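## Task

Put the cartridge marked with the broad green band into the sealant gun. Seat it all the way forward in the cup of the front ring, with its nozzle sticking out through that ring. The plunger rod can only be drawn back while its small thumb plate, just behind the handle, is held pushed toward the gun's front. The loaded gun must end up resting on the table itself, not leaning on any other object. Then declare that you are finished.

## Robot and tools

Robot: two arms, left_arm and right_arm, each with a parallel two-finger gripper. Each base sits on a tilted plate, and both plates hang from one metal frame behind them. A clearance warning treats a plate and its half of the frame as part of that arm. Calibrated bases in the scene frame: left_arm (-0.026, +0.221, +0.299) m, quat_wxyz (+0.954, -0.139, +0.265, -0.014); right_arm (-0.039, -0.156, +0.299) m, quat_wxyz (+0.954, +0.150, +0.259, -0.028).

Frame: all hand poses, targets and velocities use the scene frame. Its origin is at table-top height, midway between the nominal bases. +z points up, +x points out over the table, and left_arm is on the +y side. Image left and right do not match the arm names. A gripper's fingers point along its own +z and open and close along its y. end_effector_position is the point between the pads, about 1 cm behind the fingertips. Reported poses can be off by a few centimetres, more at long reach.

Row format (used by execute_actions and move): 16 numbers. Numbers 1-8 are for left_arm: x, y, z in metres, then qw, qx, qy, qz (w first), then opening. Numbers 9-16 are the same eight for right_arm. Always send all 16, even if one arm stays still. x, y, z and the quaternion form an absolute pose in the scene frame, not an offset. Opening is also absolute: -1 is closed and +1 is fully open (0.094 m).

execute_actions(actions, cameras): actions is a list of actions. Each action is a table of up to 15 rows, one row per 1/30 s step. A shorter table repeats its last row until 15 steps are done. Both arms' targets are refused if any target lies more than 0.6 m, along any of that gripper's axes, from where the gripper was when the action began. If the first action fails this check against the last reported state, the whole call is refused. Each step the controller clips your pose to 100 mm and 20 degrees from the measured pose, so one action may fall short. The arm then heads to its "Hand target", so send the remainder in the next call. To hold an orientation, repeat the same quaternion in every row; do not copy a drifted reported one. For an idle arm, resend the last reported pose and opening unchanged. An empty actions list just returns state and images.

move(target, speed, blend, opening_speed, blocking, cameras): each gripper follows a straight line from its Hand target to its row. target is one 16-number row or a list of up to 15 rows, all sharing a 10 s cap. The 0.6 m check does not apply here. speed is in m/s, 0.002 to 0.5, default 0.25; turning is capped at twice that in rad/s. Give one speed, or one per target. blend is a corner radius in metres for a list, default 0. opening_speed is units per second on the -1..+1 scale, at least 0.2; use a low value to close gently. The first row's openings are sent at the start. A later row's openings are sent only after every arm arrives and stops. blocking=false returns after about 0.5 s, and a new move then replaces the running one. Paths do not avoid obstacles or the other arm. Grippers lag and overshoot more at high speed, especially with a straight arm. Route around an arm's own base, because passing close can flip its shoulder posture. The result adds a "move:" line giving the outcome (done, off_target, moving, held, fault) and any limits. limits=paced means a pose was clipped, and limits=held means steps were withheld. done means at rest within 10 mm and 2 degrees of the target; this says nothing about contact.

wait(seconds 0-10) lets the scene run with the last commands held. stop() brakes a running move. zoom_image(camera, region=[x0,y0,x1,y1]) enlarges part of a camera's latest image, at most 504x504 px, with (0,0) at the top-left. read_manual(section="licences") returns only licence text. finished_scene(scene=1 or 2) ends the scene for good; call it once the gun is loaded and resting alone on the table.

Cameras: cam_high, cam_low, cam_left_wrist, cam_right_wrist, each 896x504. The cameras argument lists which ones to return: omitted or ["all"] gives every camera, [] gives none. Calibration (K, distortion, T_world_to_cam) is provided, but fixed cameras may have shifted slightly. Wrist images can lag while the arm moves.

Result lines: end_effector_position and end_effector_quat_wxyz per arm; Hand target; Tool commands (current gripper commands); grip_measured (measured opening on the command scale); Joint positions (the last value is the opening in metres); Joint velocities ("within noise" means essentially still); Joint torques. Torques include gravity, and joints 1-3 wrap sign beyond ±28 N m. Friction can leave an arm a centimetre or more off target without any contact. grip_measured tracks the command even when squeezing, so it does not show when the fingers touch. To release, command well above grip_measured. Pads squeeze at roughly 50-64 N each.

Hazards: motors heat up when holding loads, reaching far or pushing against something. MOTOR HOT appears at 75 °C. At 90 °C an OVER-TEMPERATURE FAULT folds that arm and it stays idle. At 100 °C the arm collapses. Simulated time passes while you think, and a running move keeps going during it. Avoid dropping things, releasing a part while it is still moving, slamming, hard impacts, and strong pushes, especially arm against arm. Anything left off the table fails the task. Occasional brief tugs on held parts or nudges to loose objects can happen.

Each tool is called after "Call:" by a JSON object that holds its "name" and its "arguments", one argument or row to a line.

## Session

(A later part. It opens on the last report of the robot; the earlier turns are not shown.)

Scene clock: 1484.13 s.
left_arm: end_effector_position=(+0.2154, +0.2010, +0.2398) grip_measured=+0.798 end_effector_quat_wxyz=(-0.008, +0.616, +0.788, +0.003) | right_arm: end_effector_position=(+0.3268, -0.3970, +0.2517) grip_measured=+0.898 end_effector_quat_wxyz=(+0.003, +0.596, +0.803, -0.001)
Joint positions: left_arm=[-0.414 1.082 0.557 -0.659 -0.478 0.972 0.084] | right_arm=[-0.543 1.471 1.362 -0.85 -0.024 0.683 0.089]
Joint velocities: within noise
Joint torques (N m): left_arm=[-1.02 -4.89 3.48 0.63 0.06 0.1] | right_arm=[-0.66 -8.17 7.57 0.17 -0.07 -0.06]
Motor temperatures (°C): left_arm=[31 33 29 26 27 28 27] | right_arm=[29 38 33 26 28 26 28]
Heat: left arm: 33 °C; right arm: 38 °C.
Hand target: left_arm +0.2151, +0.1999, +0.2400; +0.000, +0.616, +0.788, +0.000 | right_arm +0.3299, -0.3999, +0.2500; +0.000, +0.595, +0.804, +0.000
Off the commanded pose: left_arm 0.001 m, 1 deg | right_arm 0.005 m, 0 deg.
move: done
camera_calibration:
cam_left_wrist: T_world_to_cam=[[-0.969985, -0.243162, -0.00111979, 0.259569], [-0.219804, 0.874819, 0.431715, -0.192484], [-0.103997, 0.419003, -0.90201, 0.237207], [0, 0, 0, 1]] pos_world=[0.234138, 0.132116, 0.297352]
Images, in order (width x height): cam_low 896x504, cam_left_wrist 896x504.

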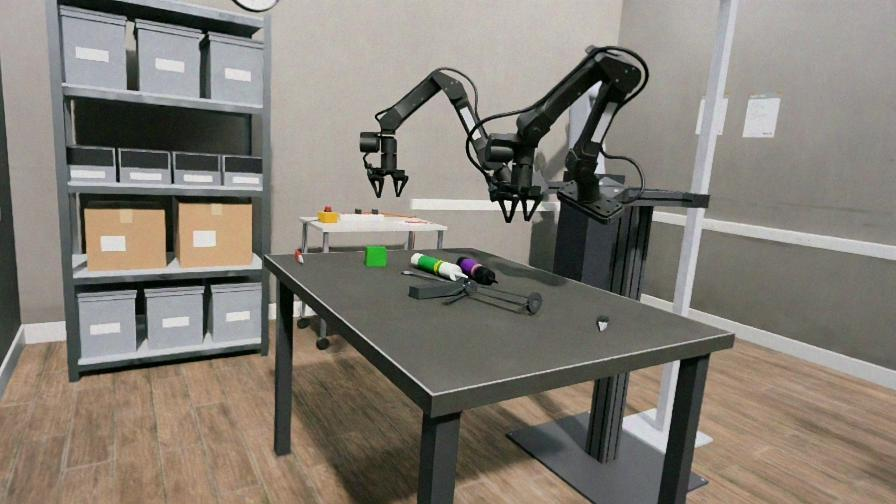

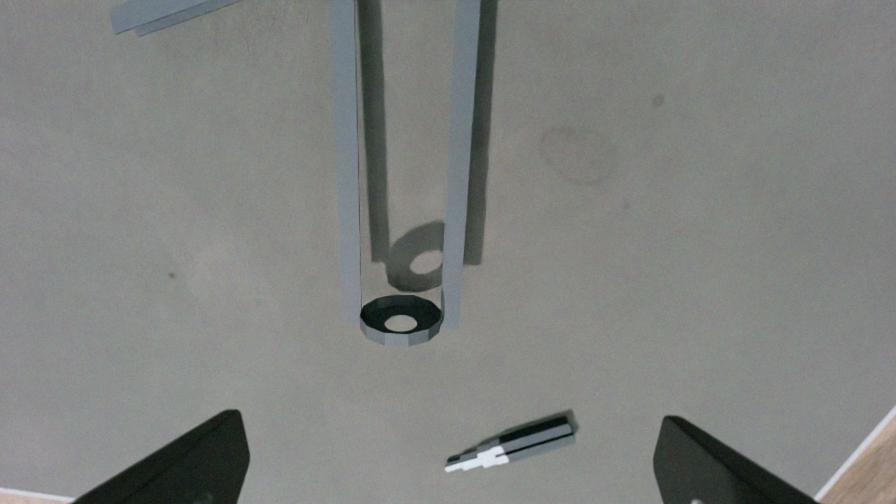

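Call:
{"name": "move", "arguments": {
  "target": [
    [0.220,0.22,0.13,0,0.6157,0.7880,0,0.8, 0.33,-0.40,0.25,0,0.5948,0.8039,0,0.9]
  ],
  "cameras": ["cam_left_wrist"]
}}

Call:
{"name": "zoom_image", "arguments": {
  "camera": "cam_left_wrist",
  "region": [280, 230, 560, 470]
}}

Scene clock: 1502.40 s.
left_arm: end_effector_position=(+0.2267, +0.2222, +0.1344) grip_measured=+0.798 end_effector_quat_wxyz=(+0.004, +0.610, +0.792, +0.009) | right_arm: end_effector_position=(+0.3268, -0.3970, +0.2517) grip_measured=+0.898 end_effector_quat_wxyz=(+0.003, +0.596, +0.803, -0.001)
Joint positions: left_arm=[-0.08 1.488 0.433 0.031 -0.326 1.295 0.084] | right_arm=[-0.543 1.471 1.362 -0.85 -0.024 0.683 0.089]
Joint velocities: within noise
Joint torques (N m): left_arm=[-1.29 -3.66 0.88 0.73 0.08 0.07] | right_arm=[-0.54 -8.21 7.65 0.16 -0.05 -0.07]
Motor temperatures (°C): left_arm=[31 32 28 26 27 28 27] | right_arm=[29 38 34 26 28 26 28]
Heat: left arm: 32 °C; right arm: 38 °C.
Hand target: left_arm +0.2199, +0.2201, +0.1304; +0.000, +0.616, +0.788, +0.000 | right_arm +0.3299, -0.3999, +0.2500; +0.000, +0.595, +0.804, +0.000
Off the commanded pose: left_arm 0.008 m, 1 deg | right_arm 0.005 m, 0 deg.
move: done
camera_calibration:
cam_left_wrist: T_world_to_cam=[[-0.96639, -0.255609, -0.0274581, 0.28112], [-0.243123, 0.873981, 0.420771, -0.156106], [-0.0835551, 0.413305, -0.906751, 0.131703], [0, 0, 0, 1]] pos_world=[0.244723, 0.153857, 0.192826]
Images, in order (width x height): cam_left_wrist 896x504.

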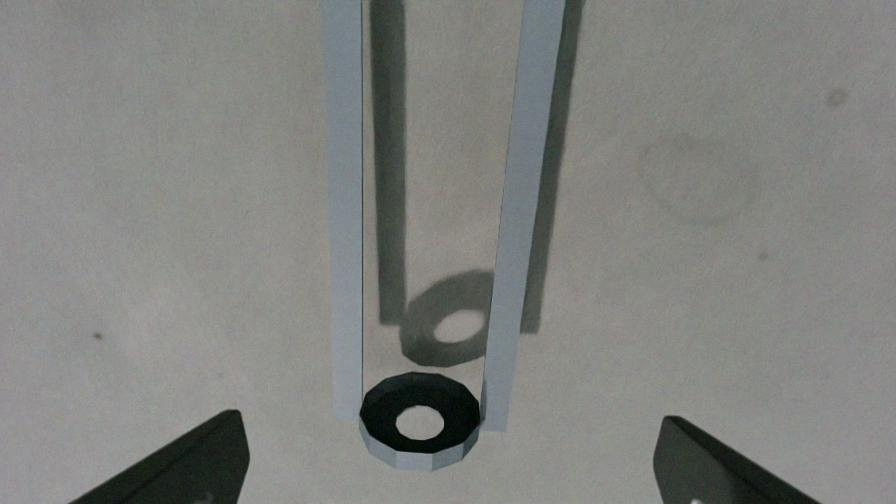

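Scaled by 1.800.

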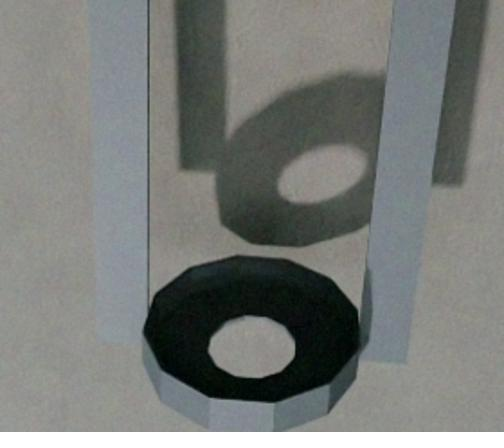

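Call:
{"name": "move", "arguments": {
  "target": [
    [0.220,0.05,0.20,0,0.6646,0.7472,0,0.9, 0.36,-0.42,0.25,0,0.5948,0.8039,0,0.9],
    [0.228,-0.170,0.12,0,0.6646,0.7472,0,0.9, 0.36,-0.42,0.25,0,0.5948,0.8039,0,0.9]
  ],
  "blend": 0.03,
  "cameras": ["cam_left_wrist","cam_high"]
}}

Scene clock: 1548.93 s.
left_arm: end_effector_position=(+0.2419, -0.1666, +0.1250) grip_measured=+0.898 end_effector_quat_wxyz=(+0.010, +0.655, +0.755, -0.003) | right_arm: end_effector_position=(+0.3576, -0.4177, +0.2536) grip_measured=+0.898 end_effector_quat_wxyz=(+0.005, +0.596, +0.803, -0.001)
Joint positions: left_arm=[-0.968 2.62 1.792 -0.644 -0.602 0.468 0.089] | right_arm=[-0.543 1.593 1.569 -0.93 -0.024 0.683 0.089]
Joint velocities: within noise
Joint torques (N m): left_arm=[-10.09 -8.38 5.6 0.34 -0.07 -0.14] | right_arm=[-0.54 -8.99 7.75 0.18 -0.05 -0.04]
Motor temperatures (°C): left_arm=[30 32 28 27 26 28 27] | right_arm=[29 38 34 26 28 26 28]
Heat: left arm: 32 °C; right arm: 38 °C.
Hand target: left_arm +0.2281, -0.1696, +0.1202; +0.001, +0.665, +0.747, +0.000 | right_arm +0.3599, -0.4199, +0.2500; +0.000, +0.595, +0.804, +0.000
Off the commanded pose: left_arm 0.015 m, 2 deg | right_arm 0.005 m, 1 deg.
move: off_target (left_arm)
camera_calibration:
cam_left_wrist: T_world_to_cam=[[-0.989724, -0.142184, -0.0151787, 0.219182], [-0.136363, 0.906564, 0.399434, 0.173571], [-0.0430327, 0.397399, -0.916636, 0.273949], [0, 0, 0, 1]] pos_world=[0.252387, -0.235056, 0.185108]
Images, in order (width x height): cam_high 896x504, cam_left_wrist 896x504.

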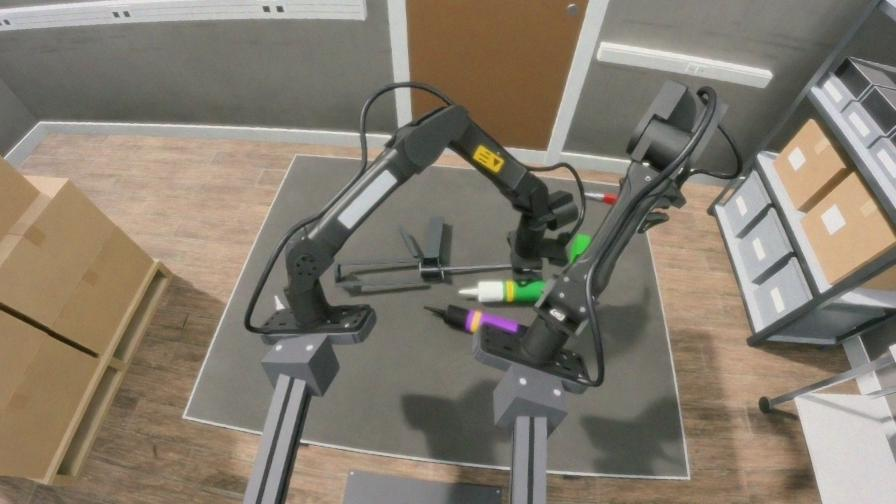

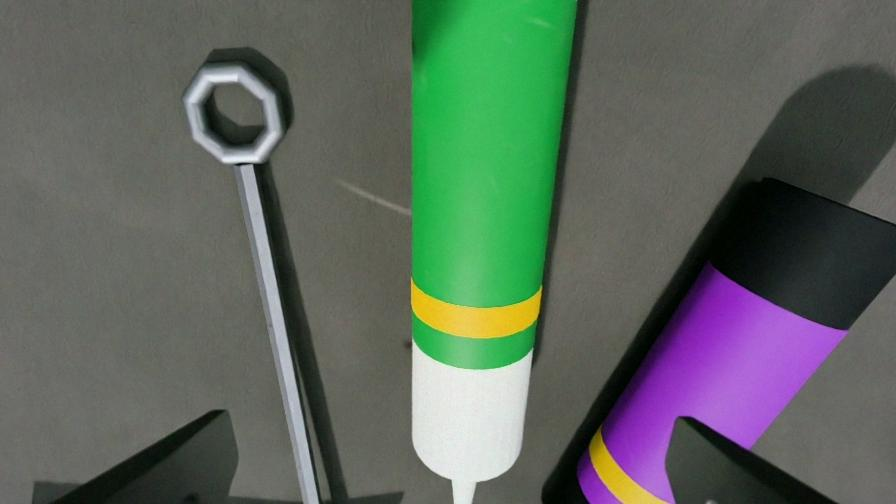

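Call:
{"name": "move", "arguments": {
  "target": [
    [0.2225,-0.1700,0.060,0,0.6646,0.7472,0,0.4, 0.36,-0.42,0.25,0,0.5948,0.8039,0,0.9]
  ],
  "speed": 0.1,
  "cameras": ["cam_left_wrist"]
}}

Scene clock: 1565.93 s.
left_arm: end_effector_position=(+0.2288, -0.1667, +0.0688) grip_measured=+0.402 end_effector_quat_wxyz=(+0.001, +0.660, +0.751, +0.001) | right_arm: end_effector_position=(+0.3577, -0.4177, +0.2537) grip_measured=+0.898 end_effector_quat_wxyz=(+0.005, +0.596, +0.803, -0.001)
Joint positions: left_arm=[-0.92 2.755 1.822 -0.53 -0.603 0.525 0.066] | right_arm=[-0.543 1.593 1.569 -0.93 -0.024 0.683 0.089]
Joint velocities: within noise
Joint torques (N m): left_arm=[-8.49 -8.7 4.9 0.66 -0.03 0.09] | right_arm=[-0.57 -9.11 7.73 0.19 -0.04 -0.05]
Motor temperatures (°C): left_arm=[32 33 29 26 26 28 27] | right_arm=[29 40 33 26 28 26 27]
Heat: left arm: 33 °C; right arm: 40 °C.
Hand target: left_arm +0.2224, -0.1697, +0.0603; +0.000, +0.665, +0.747, +0.000 | right_arm +0.3600, -0.4200, +0.2500; +0.001, +0.595, +0.804, +0.000
Off the commanded pose: left_arm 0.011 m, 1 deg | right_arm 0.005 m, 1 deg.
move: off_target (left_arm)
camera_calibration:
cam_left_wrist: T_world_to_cam=[[-0.991404, -0.13037, -0.0110696, 0.207393], [-0.123084, 0.900604, 0.416849, 0.189112], [-0.0443753, 0.414628, -0.908908, 0.224535], [0, 0, 0, 1]] pos_world=[0.238851, -0.236376, 0.127546]
Images, in order (width x height): cam_left_wrist 896x504.

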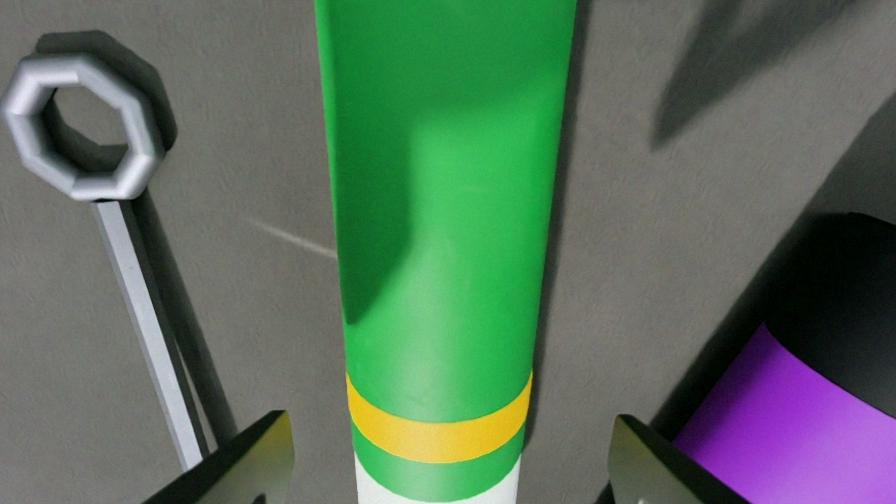

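Call:
{"name": "move", "arguments": {
  "target": [
    [0.2255,-0.1700,0.0320,0,0.6665,0.7455,0,0.35, 0.36,-0.42,0.25,0,0.5948,0.8039,0,0.9]
  ],
  "speed": 0.08,
  "cameras": ["cam_left_wrist"]
}}

Scene clock: 1578.00 s.
left_arm: end_effector_position=(+0.2332, -0.1671, +0.0414) grip_measured=+0.352 end_effector_quat_wxyz=(+0.003, +0.661, +0.750, +0.004) | right_arm: end_effector_position=(+0.3576, -0.4176, +0.2537) grip_measured=+0.898 end_effector_quat_wxyz=(+0.005, +0.596, +0.803, -0.001)
Joint positions: left_arm=[-0.883 2.826 1.874 -0.483 -0.603 0.575 0.064] | right_arm=[-0.543 1.593 1.569 -0.931 -0.024 0.683 0.089]
Joint velocities: within noise
Joint torques (N m): left_arm=[-8.51 -8.66 4.68 0.65 0.08 0.1] | right_arm=[-0.51 -9.09 7.72 0.2 -0.05 -0.05]
Motor temperatures (°C): left_arm=[32 33 29 27 26 28 27] | right_arm=[29 40 33 26 28 26 27]
Heat: left arm: 33 °C; right arm: 40 °C.
Hand target: left_arm +0.2253, -0.1697, +0.0323; +0.000, +0.667, +0.745, +0.000 | right_arm +0.3599, -0.4199, +0.2500; +0.000, +0.595, +0.804, +0.000
Off the commanded pose: left_arm 0.013 m, 1 deg | right_arm 0.005 m, 1 deg.
move: off_target (left_arm)
camera_calibration:
cam_left_wrist: T_world_to_cam=[[-0.991921, -0.125862, -0.0158591, 0.212441], [-0.120945, 0.900551, 0.417589, 0.200905], [-0.0382765, 0.416133, -0.908498, 0.19882], [0, 0, 0, 1]] pos_world=[0.242633, -0.236922, 0.100101]
Images, in order (width x height): cam_left_wrist 896x504.

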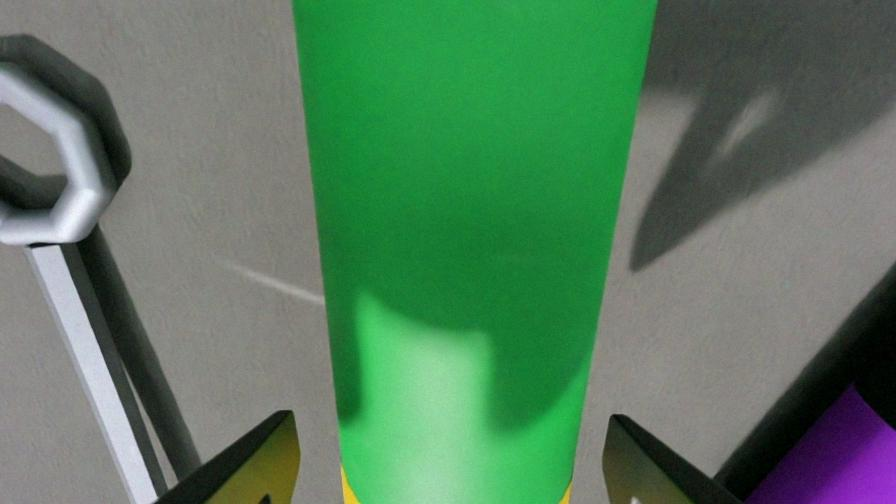

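Call:
{"name": "move", "arguments": {
  "target": [
    [0.2240,0.0,0.0320,0,0.6665,0.7455,0,0.35, 0.36,-0.42,0.25,0,0.5948,0.8039,0,0.9]
  ],
  "speed": 0.002,
  "blocking": false,
  "cameras": []
}}

Call:
{"name": "stop", "arguments": {
  "cameras": []
}}

Scene clock: 1583.37 s.
left_arm: end_effector_position=(+0.2337, -0.1677, +0.0414) grip_measured=+0.352 end_effector_quat_wxyz=(+0.004, +0.661, +0.750, +0.003) | right_arm: end_effector_position=(+0.3576, -0.4176, +0.2537) grip_measured=+0.898 end_effector_quat_wxyz=(+0.005, +0.596, +0.803, -0.001)
Joint positions: left_arm=[-0.883 2.826 1.874 -0.48 -0.603 0.576 0.064] | right_arm=[-0.543 1.593 1.569 -0.931 -0.024 0.683 0.089]
Joint velocities: within noise
Joint torques (N m): left_arm=[-8.54 -9.05 3.81 0.64 0.06 0.11] | right_arm=[-0.54 -9.18 7.64 0.17 -0.04 -0.05]
Motor temperatures (°C): left_arm=[32 33 29 27 26 28 27] | right_arm=[29 40 33 26 28 26 27]
Heat: left arm: 33 °C; right arm: 40 °C.
Hand target: left_arm +0.2252, -0.1684, +0.0326; +0.000, +0.667, +0.745, +0.000 | right_arm +0.3598, -0.4199, +0.2500; +0.001, +0.595, +0.804, +0.000
Tool commands: left_gripper/opening=+0.35 right_gripper/opening=+0.9
Off the commanded pose: left_arm 0.168 m, 1 deg | right_arm 0.005 m, 1 deg.
move: running
No camera images: "cameras" was empty.

Scene clock: 1583.60 s.
left_arm: end_effector_position=(+0.2338, -0.1679, +0.0414) grip_measured=+0.352 end_effector_quat_wxyz=(+0.004, +0.661, +0.750, +0.003) | right_arm: end_effector_position=(+0.3576, -0.4176, +0.2537) grip_measured=+0.898 end_effector_quat_wxyz=(+0.005, +0.596, +0.803, -0.001)
Joint positions: left_arm=[-0.883 2.826 1.874 -0.479 -0.603 0.576 0.064] | right_arm=[-0.543 1.593 1.569 -0.931 -0.024 0.683 0.089]
Joint velocities: within noise
Joint torques (N m): left_arm=[-8.49 -9.17 3.71 0.66 0.04 0.09] | right_arm=[-0.53 -9.07 7.72 0.21 -0.03 -0.03]
Motor temperatures (°C): left_arm=[32 33 29 27 26 28 27] | right_arm=[29 40 33 26 28 26 27]
Heat: left arm: 33 °C; right arm: 40 °C.
Hand target: left_arm +0.2252, -0.1684, +0.0326; +0.000, +0.666, +0.746, +0.000 | right_arm +0.3598, -0.4199, +0.2500; +0.001, +0.595, +0.804, +0.000
Tool commands: left_gripper/opening=+0.35 right_gripper/opening=+0.9
Off the commanded pose: left_arm 0.168 m, 1 deg | right_arm 0.005 m, 1 deg.
earlier move: stopped
No camera images: "cameras" was empty.

Call:
{"name": "move", "arguments": {
  "target": [
    [0.2238,-0.1690,0.0320,0,0.6665,0.7455,0,0.0, 0.36,-0.42,0.25,0,0.5948,0.8039,0,0.9]
  ],
  "opening_speed": 0.4,
  "cameras": ["cam_left_wrist"]
}}

Scene clock: 1588.53 s.
left_arm: end_effector_position=(+0.2342, -0.1684, +0.0414) grip_measured=+0.005 end_effector_quat_wxyz=(+0.006, +0.661, +0.751, +0.003) | right_arm: end_effector_position=(+0.3576, -0.4176, +0.2537) grip_measured=+0.898 end_effector_quat_wxyz=(+0.005, +0.596, +0.803, -0.001)
Joint positions: left_arm=[-0.883 2.826 1.874 -0.476 -0.602 0.577 0.047] | right_arm=[-0.543 1.593 1.569 -0.931 -0.024 0.683 0.089]
Joint velocities: within noise
Joint torques (N m): left_arm=[-8.69 -8.96 3.66 0.64 0.02 0.06] | right_arm=[-0.57 -9.05 7.79 0.17 -0.05 -0.05]
Motor temperatures (°C): left_arm=[32 34 29 27 26 28 27] | right_arm=[29 40 33 26 28 26 27]
Heat: left arm: 34 °C; right arm: 40 °C.
Hand target: left_arm +0.2237, -0.1687, +0.0323; +0.000, +0.666, +0.746, +0.000 | right_arm +0.3599, -0.4199, +0.2500; +0.000, +0.595, +0.804, +0.000
Off the commanded pose: left_arm 0.014 m, 1 deg | right_arm 0.005 m, 1 deg.
move: off_target (left_arm)
camera_calibration:
cam_left_wrist: T_world_to_cam=[[-0.991537, -0.128458, -0.0187813, 0.212836], [-0.124709, 0.902246, 0.412796, 0.203505], [-0.0360816, 0.411645, -0.91063, 0.198203], [0, 0, 0, 1]] pos_world=[0.243565, -0.23786, 0.10048]
Images, in order (width x height): cam_left_wrist 896x504.

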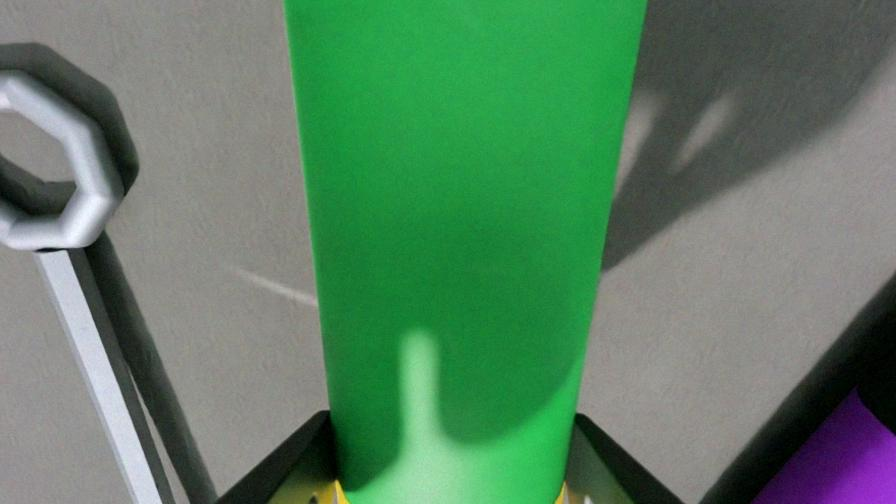

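Call:
{"name": "move", "arguments": {
  "target": [
    [0.2238,-0.1690,0.14,0,0.6665,0.7455,0,0.0, 0.36,-0.42,0.25,0,0.5948,0.8039,0,0.9],
    [0.235,-0.03,0.19,0,0.6354,0.7722,0,0.0, 0.36,-0.42,0.25,0,0.5948,0.8039,0,0.9],
    [0.2450,0.165,0.17,0.1008,0.6299,0.7656,-0.0829,0.0, 0.36,-0.42,0.25,0,0.5948,0.8039,0,0.9]
  ],
  "speed": [0.1,0.15,0.15],
  "blend": [0.03,0.03,0]
}}

Call:
{"name": "zoom_image", "arguments": {
  "camera": "cam_low",
  "region": [400, 200, 600, 340]
}}

Scene clock: 1630.10 s.
left_arm: end_effector_position=(+0.2439, +0.1661, +0.1680) grip_measured=+0.002 end_effector_quat_wxyz=(+0.091, +0.629, +0.768, -0.082) | right_arm: end_effector_position=(+0.3576, -0.4176, +0.2537) grip_measured=+0.898 end_effector_quat_wxyz=(+0.005, +0.596, +0.803, -0.001)
Joint positions: left_arm=[-0.174 1.385 0.492 -0.115 -0.126 1.277 0.047] | right_arm=[-0.543 1.593 1.569 -0.931 -0.024 0.683 0.089]
Joint velocities: within noise
Joint torques (N m): left_arm=[-1.47 -6.52 2 0.82 0.19 0.05] | right_arm=[-0.49 -9.03 7.83 0.2 -0.06 -0.04]
Motor temperatures (°C): left_arm=[32 35 28 27 26 28 27] | right_arm=[28 40 33 26 28 26 27]
Heat: left arm: 35 °C; right arm: 40 °C.
Hand target: left_arm +0.2450, +0.1650, +0.1700; +0.101, +0.630, +0.766, -0.083 | right_arm +0.3600, -0.4199, +0.2500; +0.000, +0.595, +0.804, +0.000
Off the commanded pose: left_arm 0.003 m, 1 deg | right_arm 0.005 m, 1 deg.
move: done
camera_calibration:
cam_left_wrist: T_world_to_cam=[[-0.980047, -0.198717, 0.00431158, 0.272799], [-0.19453, 0.963401, 0.184438, -0.104068], [-0.0408047, 0.179919, -0.982835, 0.227843], [0, 0, 0, 1]] pos_world=[0.256409, 0.113476, 0.24195]
cam_right_wrist: T_world_to_cam=[[-0.959062, -0.283194, -0.00110753, 0.224848], [-0.257394, 0.870043, 0.420444, 0.386668], [-0.118104, 0.403517, -0.907318, 0.528143], [0, 0, 0, 1]] pos_world=[0.377545, -0.485857, 0.31687]

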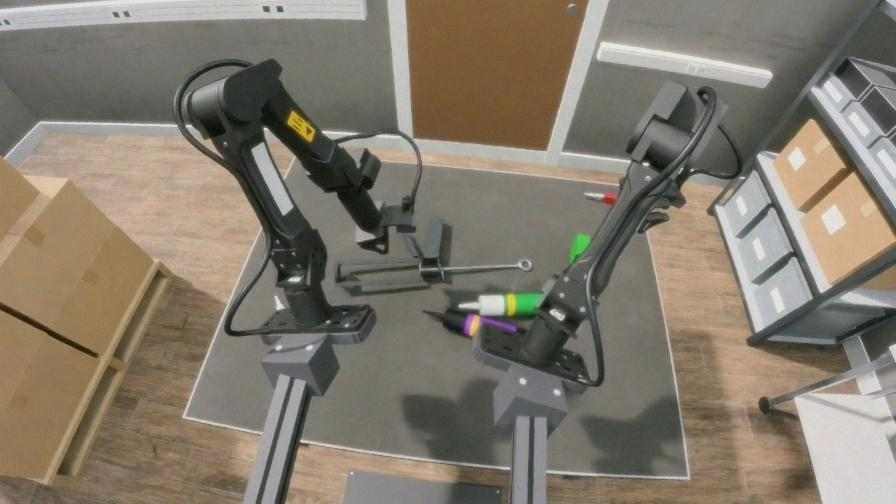

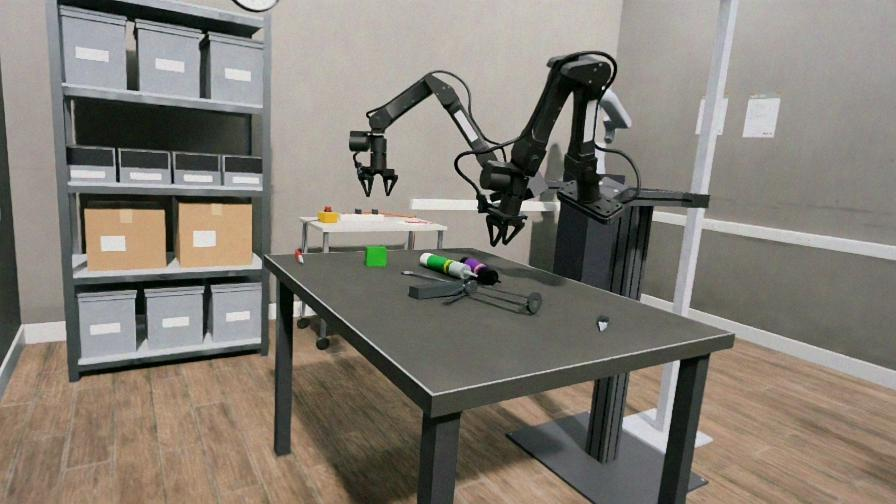

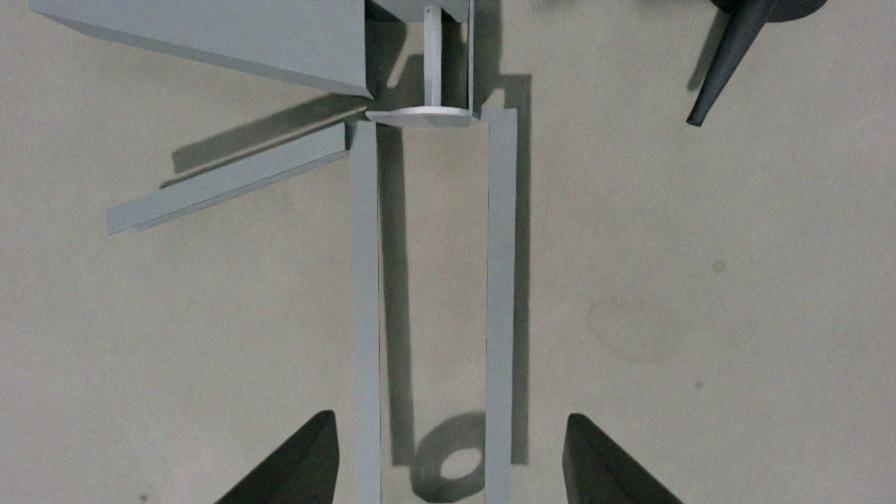

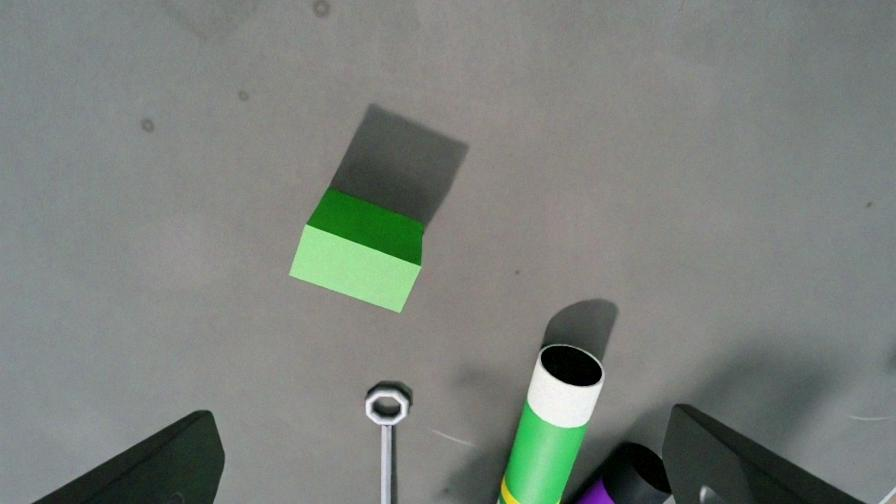

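Scaled by 2.520.

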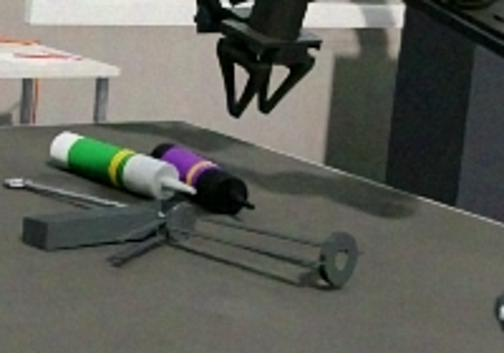

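Call:
{"name": "move", "arguments": {
  "target": [0.24,-0.02,0.28,0,-0.1219,0.9925,0,0.9,0.36,-0.42,0.25,0,0.5948,0.8039,0,0.9],
  "speed": 0.2
}}

Scene clock: 1670.77 s.
left_arm: end_effector_position=(+0.2446, -0.0161, +0.2796) grip_measured=+0.898 end_effector_quat_wxyz=(+0.002, -0.130, +0.991, -0.006) | right_arm: end_effector_position=(+0.3576, -0.4176, +0.2537) grip_measured=+0.898 end_effector_quat_wxyz=(+0.005, +0.596, +0.803, -0.001)
Joint positions: left_arm=[-1.017 1.855 1.23 -0.891 -0.605 -1.287 0.089] | right_arm=[-0.543 1.593 1.569 -0.931 -0.024 0.683 0.089]
Joint velocities: within noise
Joint torques (N m): left_arm=[-6.91 -5.12 6.32 0.28 -0.05 -0.19] | right_arm=[-0.49 -9.02 7.82 0.19 -0.06 -0.04]
Motor temperatures (°C): left_arm=[31 33 28 27 26 28 27] | right_arm=[28 40 34 26 28 26 27]
Heat: left arm: 33 °C; right arm: 40 °C.
Hand target: left_arm +0.2400, -0.0199, +0.2800; +0.000, -0.122, +0.993, +0.000 | right_arm +0.3600, -0.4199, +0.2500; +0.000, +0.595, +0.804, +0.000
Off the commanded pose: left_arm 0.006 m, 1 deg | right_arm 0.005 m, 1 deg.
move: done
camera_calibration:
cam_left_wrist: T_world_to_cam=[[0.258983, -0.965865, 0.00580201, -0.0789493], [-0.879645, -0.233375, 0.41444, 0.135012], [-0.398939, -0.112436, -0.910058, 0.432909], [0, 0, 0, 1]] pos_world=[0.311913, 0.00392877, 0.338476]
cam_right_wrist: T_world_to_cam=[[-0.959062, -0.283194, -0.00110753, 0.224848], [-0.257394, 0.870043, 0.420444, 0.386668], [-0.118104, 0.403517, -0.907318, 0.528143], [0, 0, 0, 1]] pos_world=[0.377545, -0.485857, 0.31687]

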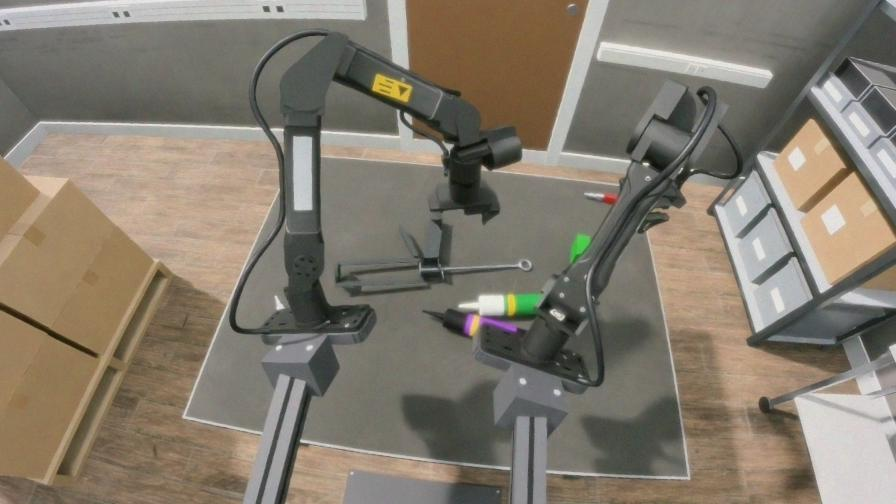

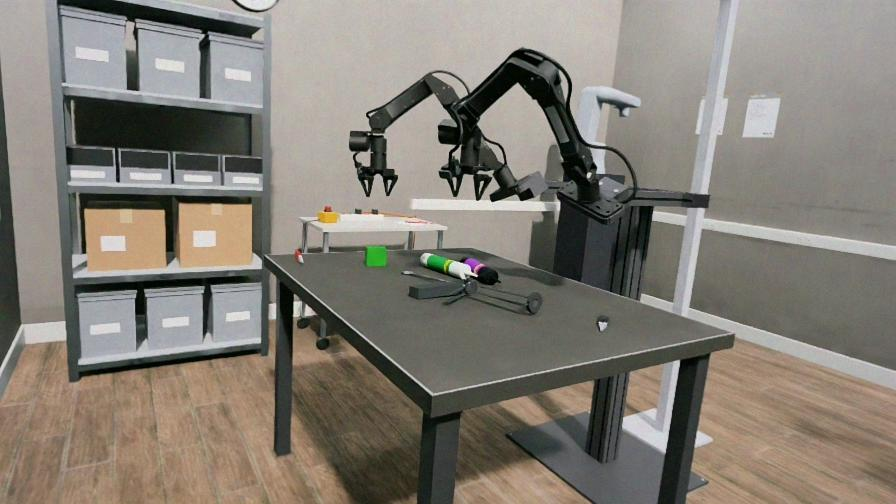

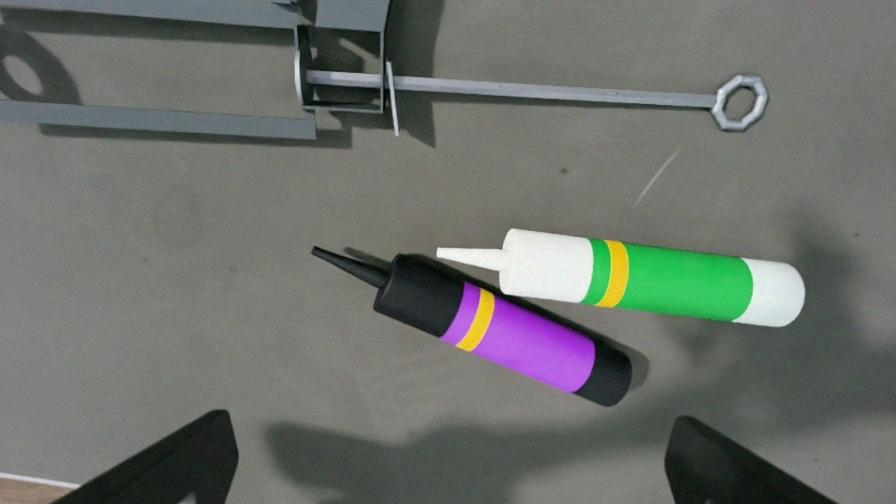

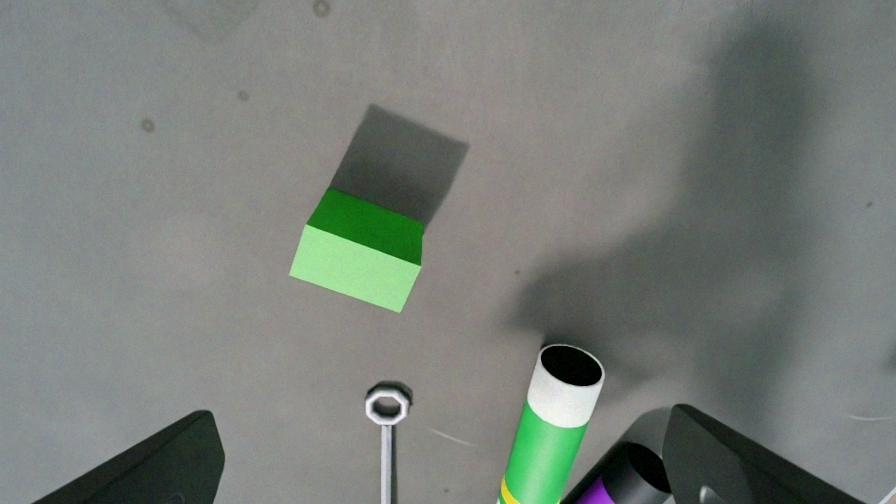

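Call:
{"name": "move", "arguments": {
  "target": [
    [0.22,-0.10,0.24,0,0.6607,0.7507,0,0.4,0.36,-0.42,0.25,0,0.5948,0.8039,0,0.9],
    [0.183,-0.173,0.13,0,0.6607,0.7507,0,0.4,0.36,-0.42,0.25,0,0.5948,0.8039,0,0.9]
  ],
  "speed": 0.25
}}

Scene clock: 1721.53 s.
left_arm: end_effector_position=(+0.1854, -0.1699, +0.1369) grip_measured=+0.402 end_effector_quat_wxyz=(+0.000, +0.658, +0.753, +0.000) | right_arm: end_effector_position=(+0.3576, -0.4176, +0.2537) grip_measured=+0.898 end_effector_quat_wxyz=(+0.005, +0.596, +0.803, -0.001)
Joint positions: left_arm=[-1.074 2.619 1.695 -0.646 -0.608 0.331 0.066] | right_arm=[-0.543 1.593 1.569 -0.931 -0.024 0.683 0.089]
Joint velocities: within noise
Joint torques (N m): left_arm=[-8.03 -8.59 5.34 0.63 0 0.09] | right_arm=[-0.55 -9.03 7.8 0.2 -0.06 -0.07]
Motor temperatures (°C): left_arm=[32 33 29 27 26 28 27] | right_arm=[28 40 34 26 28 26 27]
Heat: left arm: 33 °C; right arm: 40 °C.
Hand target: left_arm +0.1830, -0.1727, +0.1301; +0.000, +0.661, +0.751, +0.000 | right_arm +0.3600, -0.4199, +0.2500; +0.000, +0.595, +0.804, +0.000
Off the commanded pose: left_arm 0.008 m, 0 deg | right_arm 0.005 m, 1 deg.
move: done
camera_calibration:
cam_left_wrist: T_world_to_cam=[[-0.990724, -0.135695, -0.00722304, 0.163149], [-0.126315, 0.900031, 0.41712, 0.158692], [-0.0501003, 0.414163, -0.908823, 0.286809], [0, 0, 0, 1]] pos_world=[0.19605, -0.239475, 0.195643]
cam_right_wrist: T_world_to_cam=[[-0.959062, -0.283194, -0.00110753, 0.224848], [-0.257394, 0.870043, 0.420444, 0.386668], [-0.118104, 0.403517, -0.907318, 0.528143], [0, 0, 0, 1]] pos_world=[0.377545, -0.485857, 0.31687]

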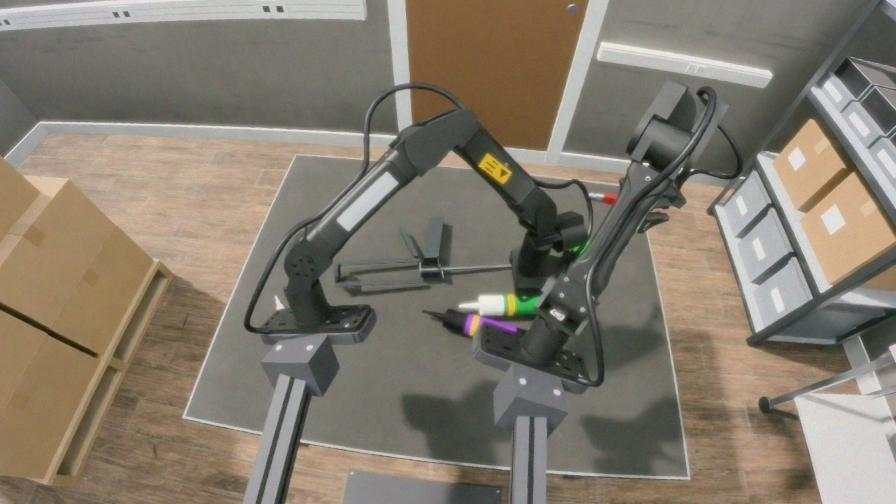

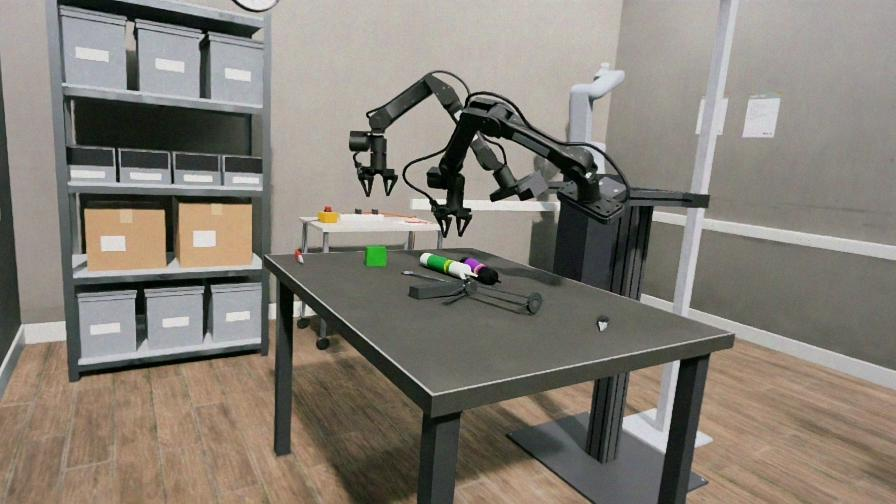

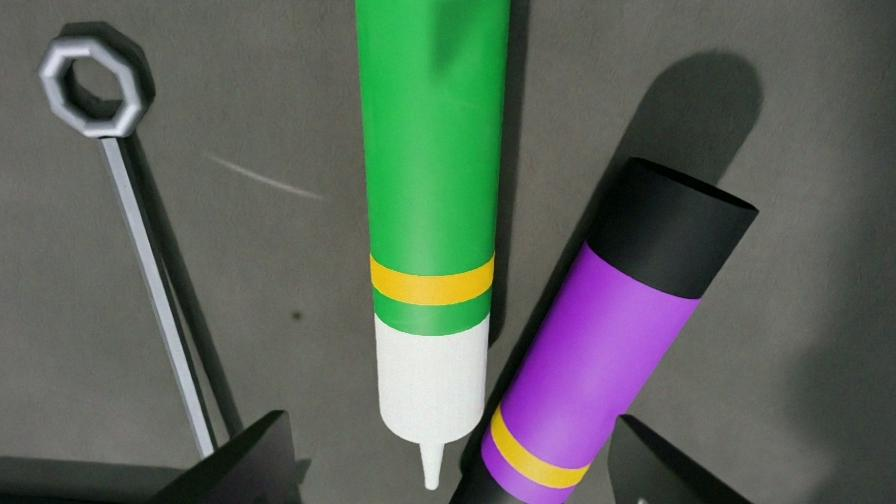

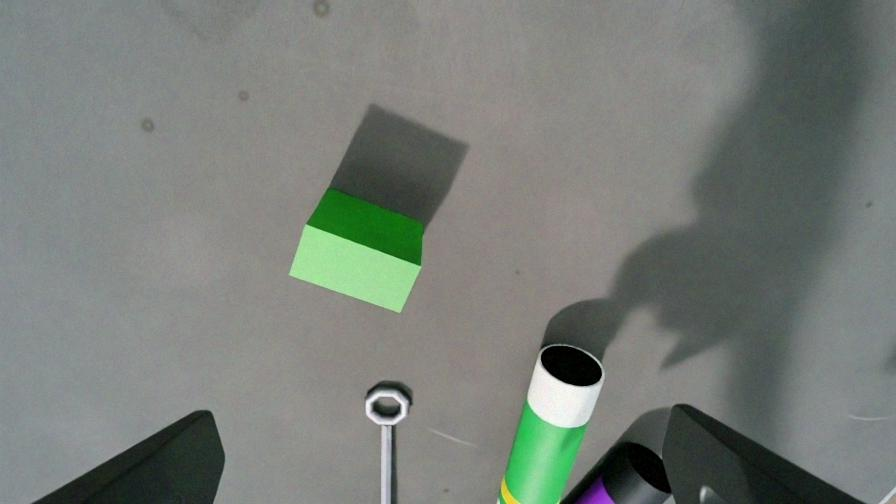

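Call:
{"name": "move", "arguments": {
  "target": [0.189,-0.176,0.06,0,0.6630,0.7486,0,0.4,0.36,-0.42,0.25,0,0.5948,0.8039,0,0.9],
  "speed": 0.12,
  "cameras": ["cam_left_wrist"]
}}

Call:
{"name": "move", "arguments": {
  "target": [0.187,-0.177,0.025,0,0.6630,0.7486,0,0.4,0.36,-0.42,0.25,0,0.5948,0.8039,0,0.9],
  "speed": 0.08,
  "cameras": ["cam_left_wrist","cam_right_wrist"]
}}

Scene clock: 1744.80 s.
left_arm: end_effector_position=(+0.1954, -0.1731, +0.0684) grip_measured=+0.402 end_effector_quat_wxyz=(+0.001, +0.658, +0.753, +0.002) | right_arm: end_effector_position=(+0.3576, -0.4176, +0.2537) grip_measured=+0.898 end_effector_quat_wxyz=(+0.005, +0.596, +0.803, -0.001)
Joint positions: left_arm=[-0.975 2.777 1.772 -0.496 -0.608 0.454 0.066] | right_arm=[-0.543 1.593 1.569 -0.931 -0.024 0.683 0.089]
Joint velocities: within noise
Joint torques (N m): left_arm=[-8.54 -8.58 4.72 0.64 -0.02 0.07] | right_arm=[-0.46 -9.03 7.82 0.2 -0.06 -0.04]
Motor temperatures (°C): left_arm=[32 33 29 27 26 28 27] | right_arm=[28 40 34 26 28 26 27]
Heat: left arm: 33 °C; right arm: 40 °C.
Hand target: left_arm +0.1889, -0.1756, +0.0603; +0.000, +0.663, +0.749, +0.000 | right_arm +0.3600, -0.4199, +0.2500; +0.000, +0.595, +0.804, +0.000
Off the commanded pose: left_arm 0.011 m, 1 deg | right_arm 0.005 m, 1 deg.
move: off_target (left_arm)
camera_calibration:
cam_left_wrist: T_world_to_cam=[[-0.990789, -0.134968, -0.0110017, 0.172517], [-0.127223, 0.899938, 0.417044, 0.191568], [-0.0463866, 0.414602, -0.90882, 0.22573], [0, 0, 0, 1]] pos_world=[0.20577, -0.242703, 0.127154]
Images, in order (width x height): cam_left_wrist 896x504.

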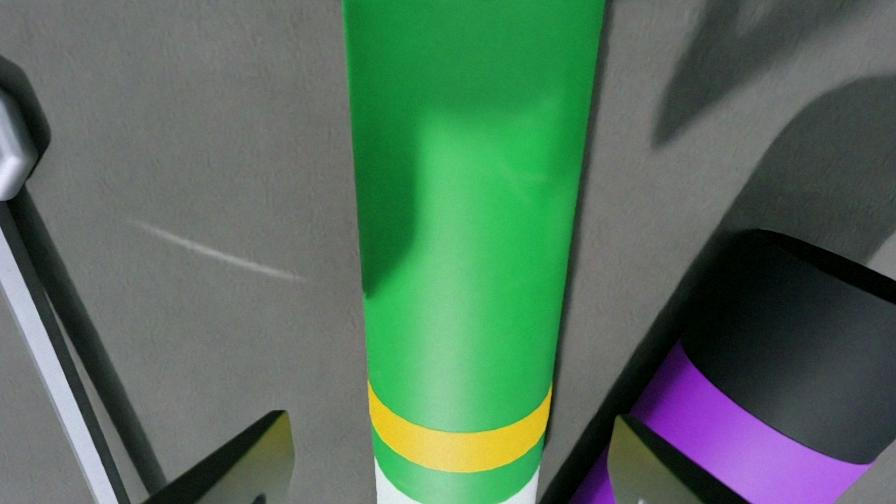

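Scene clock: 1745.87 s.
left_arm: end_effector_position=(+0.1943, -0.1749, +0.0338) grip_measured=+0.402 end_effector_quat_wxyz=(+0.002, +0.658, +0.753, +0.003) | right_arm: end_effector_position=(+0.3576, -0.4176, +0.2537) grip_measured=+0.898 end_effector_quat_wxyz=(+0.005, +0.596, +0.803, -0.001)
Joint positions: left_arm=[-0.937 2.87 1.829 -0.431 -0.608 0.502 0.066] | right_arm=[-0.543 1.593 1.569 -0.931 -0.024 0.683 0.089]
Joint velocities: within noise
Joint torques (N m): left_arm=[-8.4 -8.54 4.27 0.65 0.04 0.11] | right_arm=[-0.5 -9.09 7.76 0.19 -0.07 -0.06]
Motor temperatures (°C): left_arm=[32 33 29 27 26 28 27] | right_arm=[28 40 34 26 28 26 27]
Heat: left arm: 33 °C; right arm: 40 °C.
Hand target: left_arm +0.1869, -0.1766, +0.0253; +0.000, +0.663, +0.749, +0.000 | right_arm +0.3600, -0.4199, +0.2500; +0.000, +0.595, +0.804, +0.000
Off the commanded pose: left_arm 0.012 m, 1 deg | right_arm 0.005 m, 1 deg.
move: off_target (left_arm)
camera_calibration:
cam_left_wrist: T_world_to_cam=[[-0.990804, -0.134531, -0.014466, 0.170942], [-0.128247, 0.899641, 0.417371, 0.207676], [-0.0431353, 0.415388, -0.908621, 0.194427], [0, 0, 0, 1]] pos_world=[0.204391, -0.244599, 0.0924554]
cam_right_wrist: T_world_to_cam=[[-0.959062, -0.283194, -0.00110753, 0.224848], [-0.257394, 0.870043, 0.420444, 0.386668], [-0.118104, 0.403517, -0.907318, 0.528143], [0, 0, 0, 1]] pos_world=[0.377545, -0.485857, 0.31687]
Images, in order (width x height): cam_left_wrist 896x504, cam_right_wrist 896x504.

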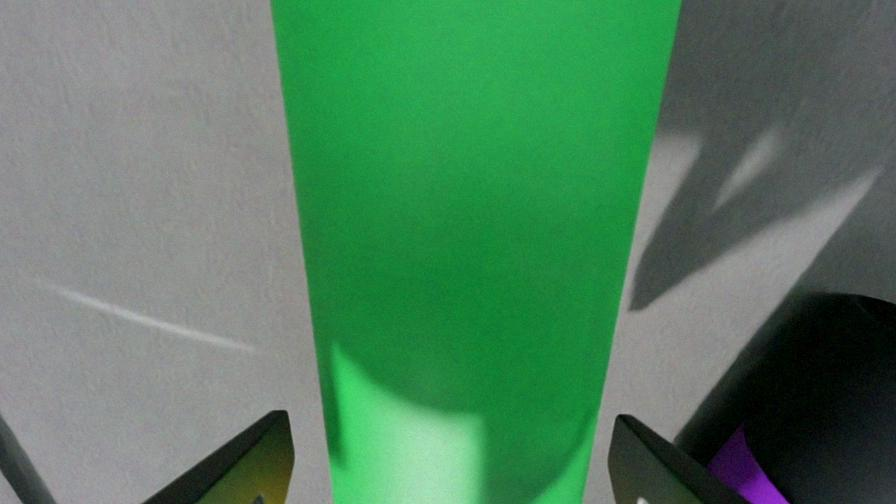

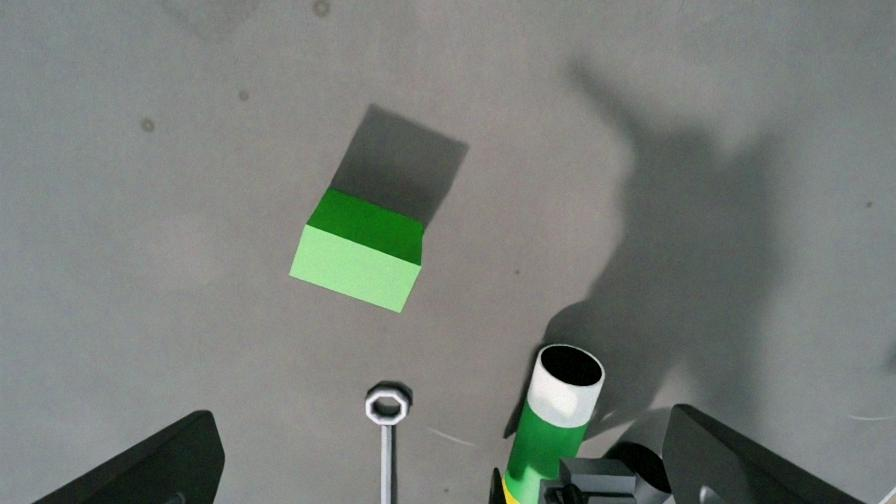

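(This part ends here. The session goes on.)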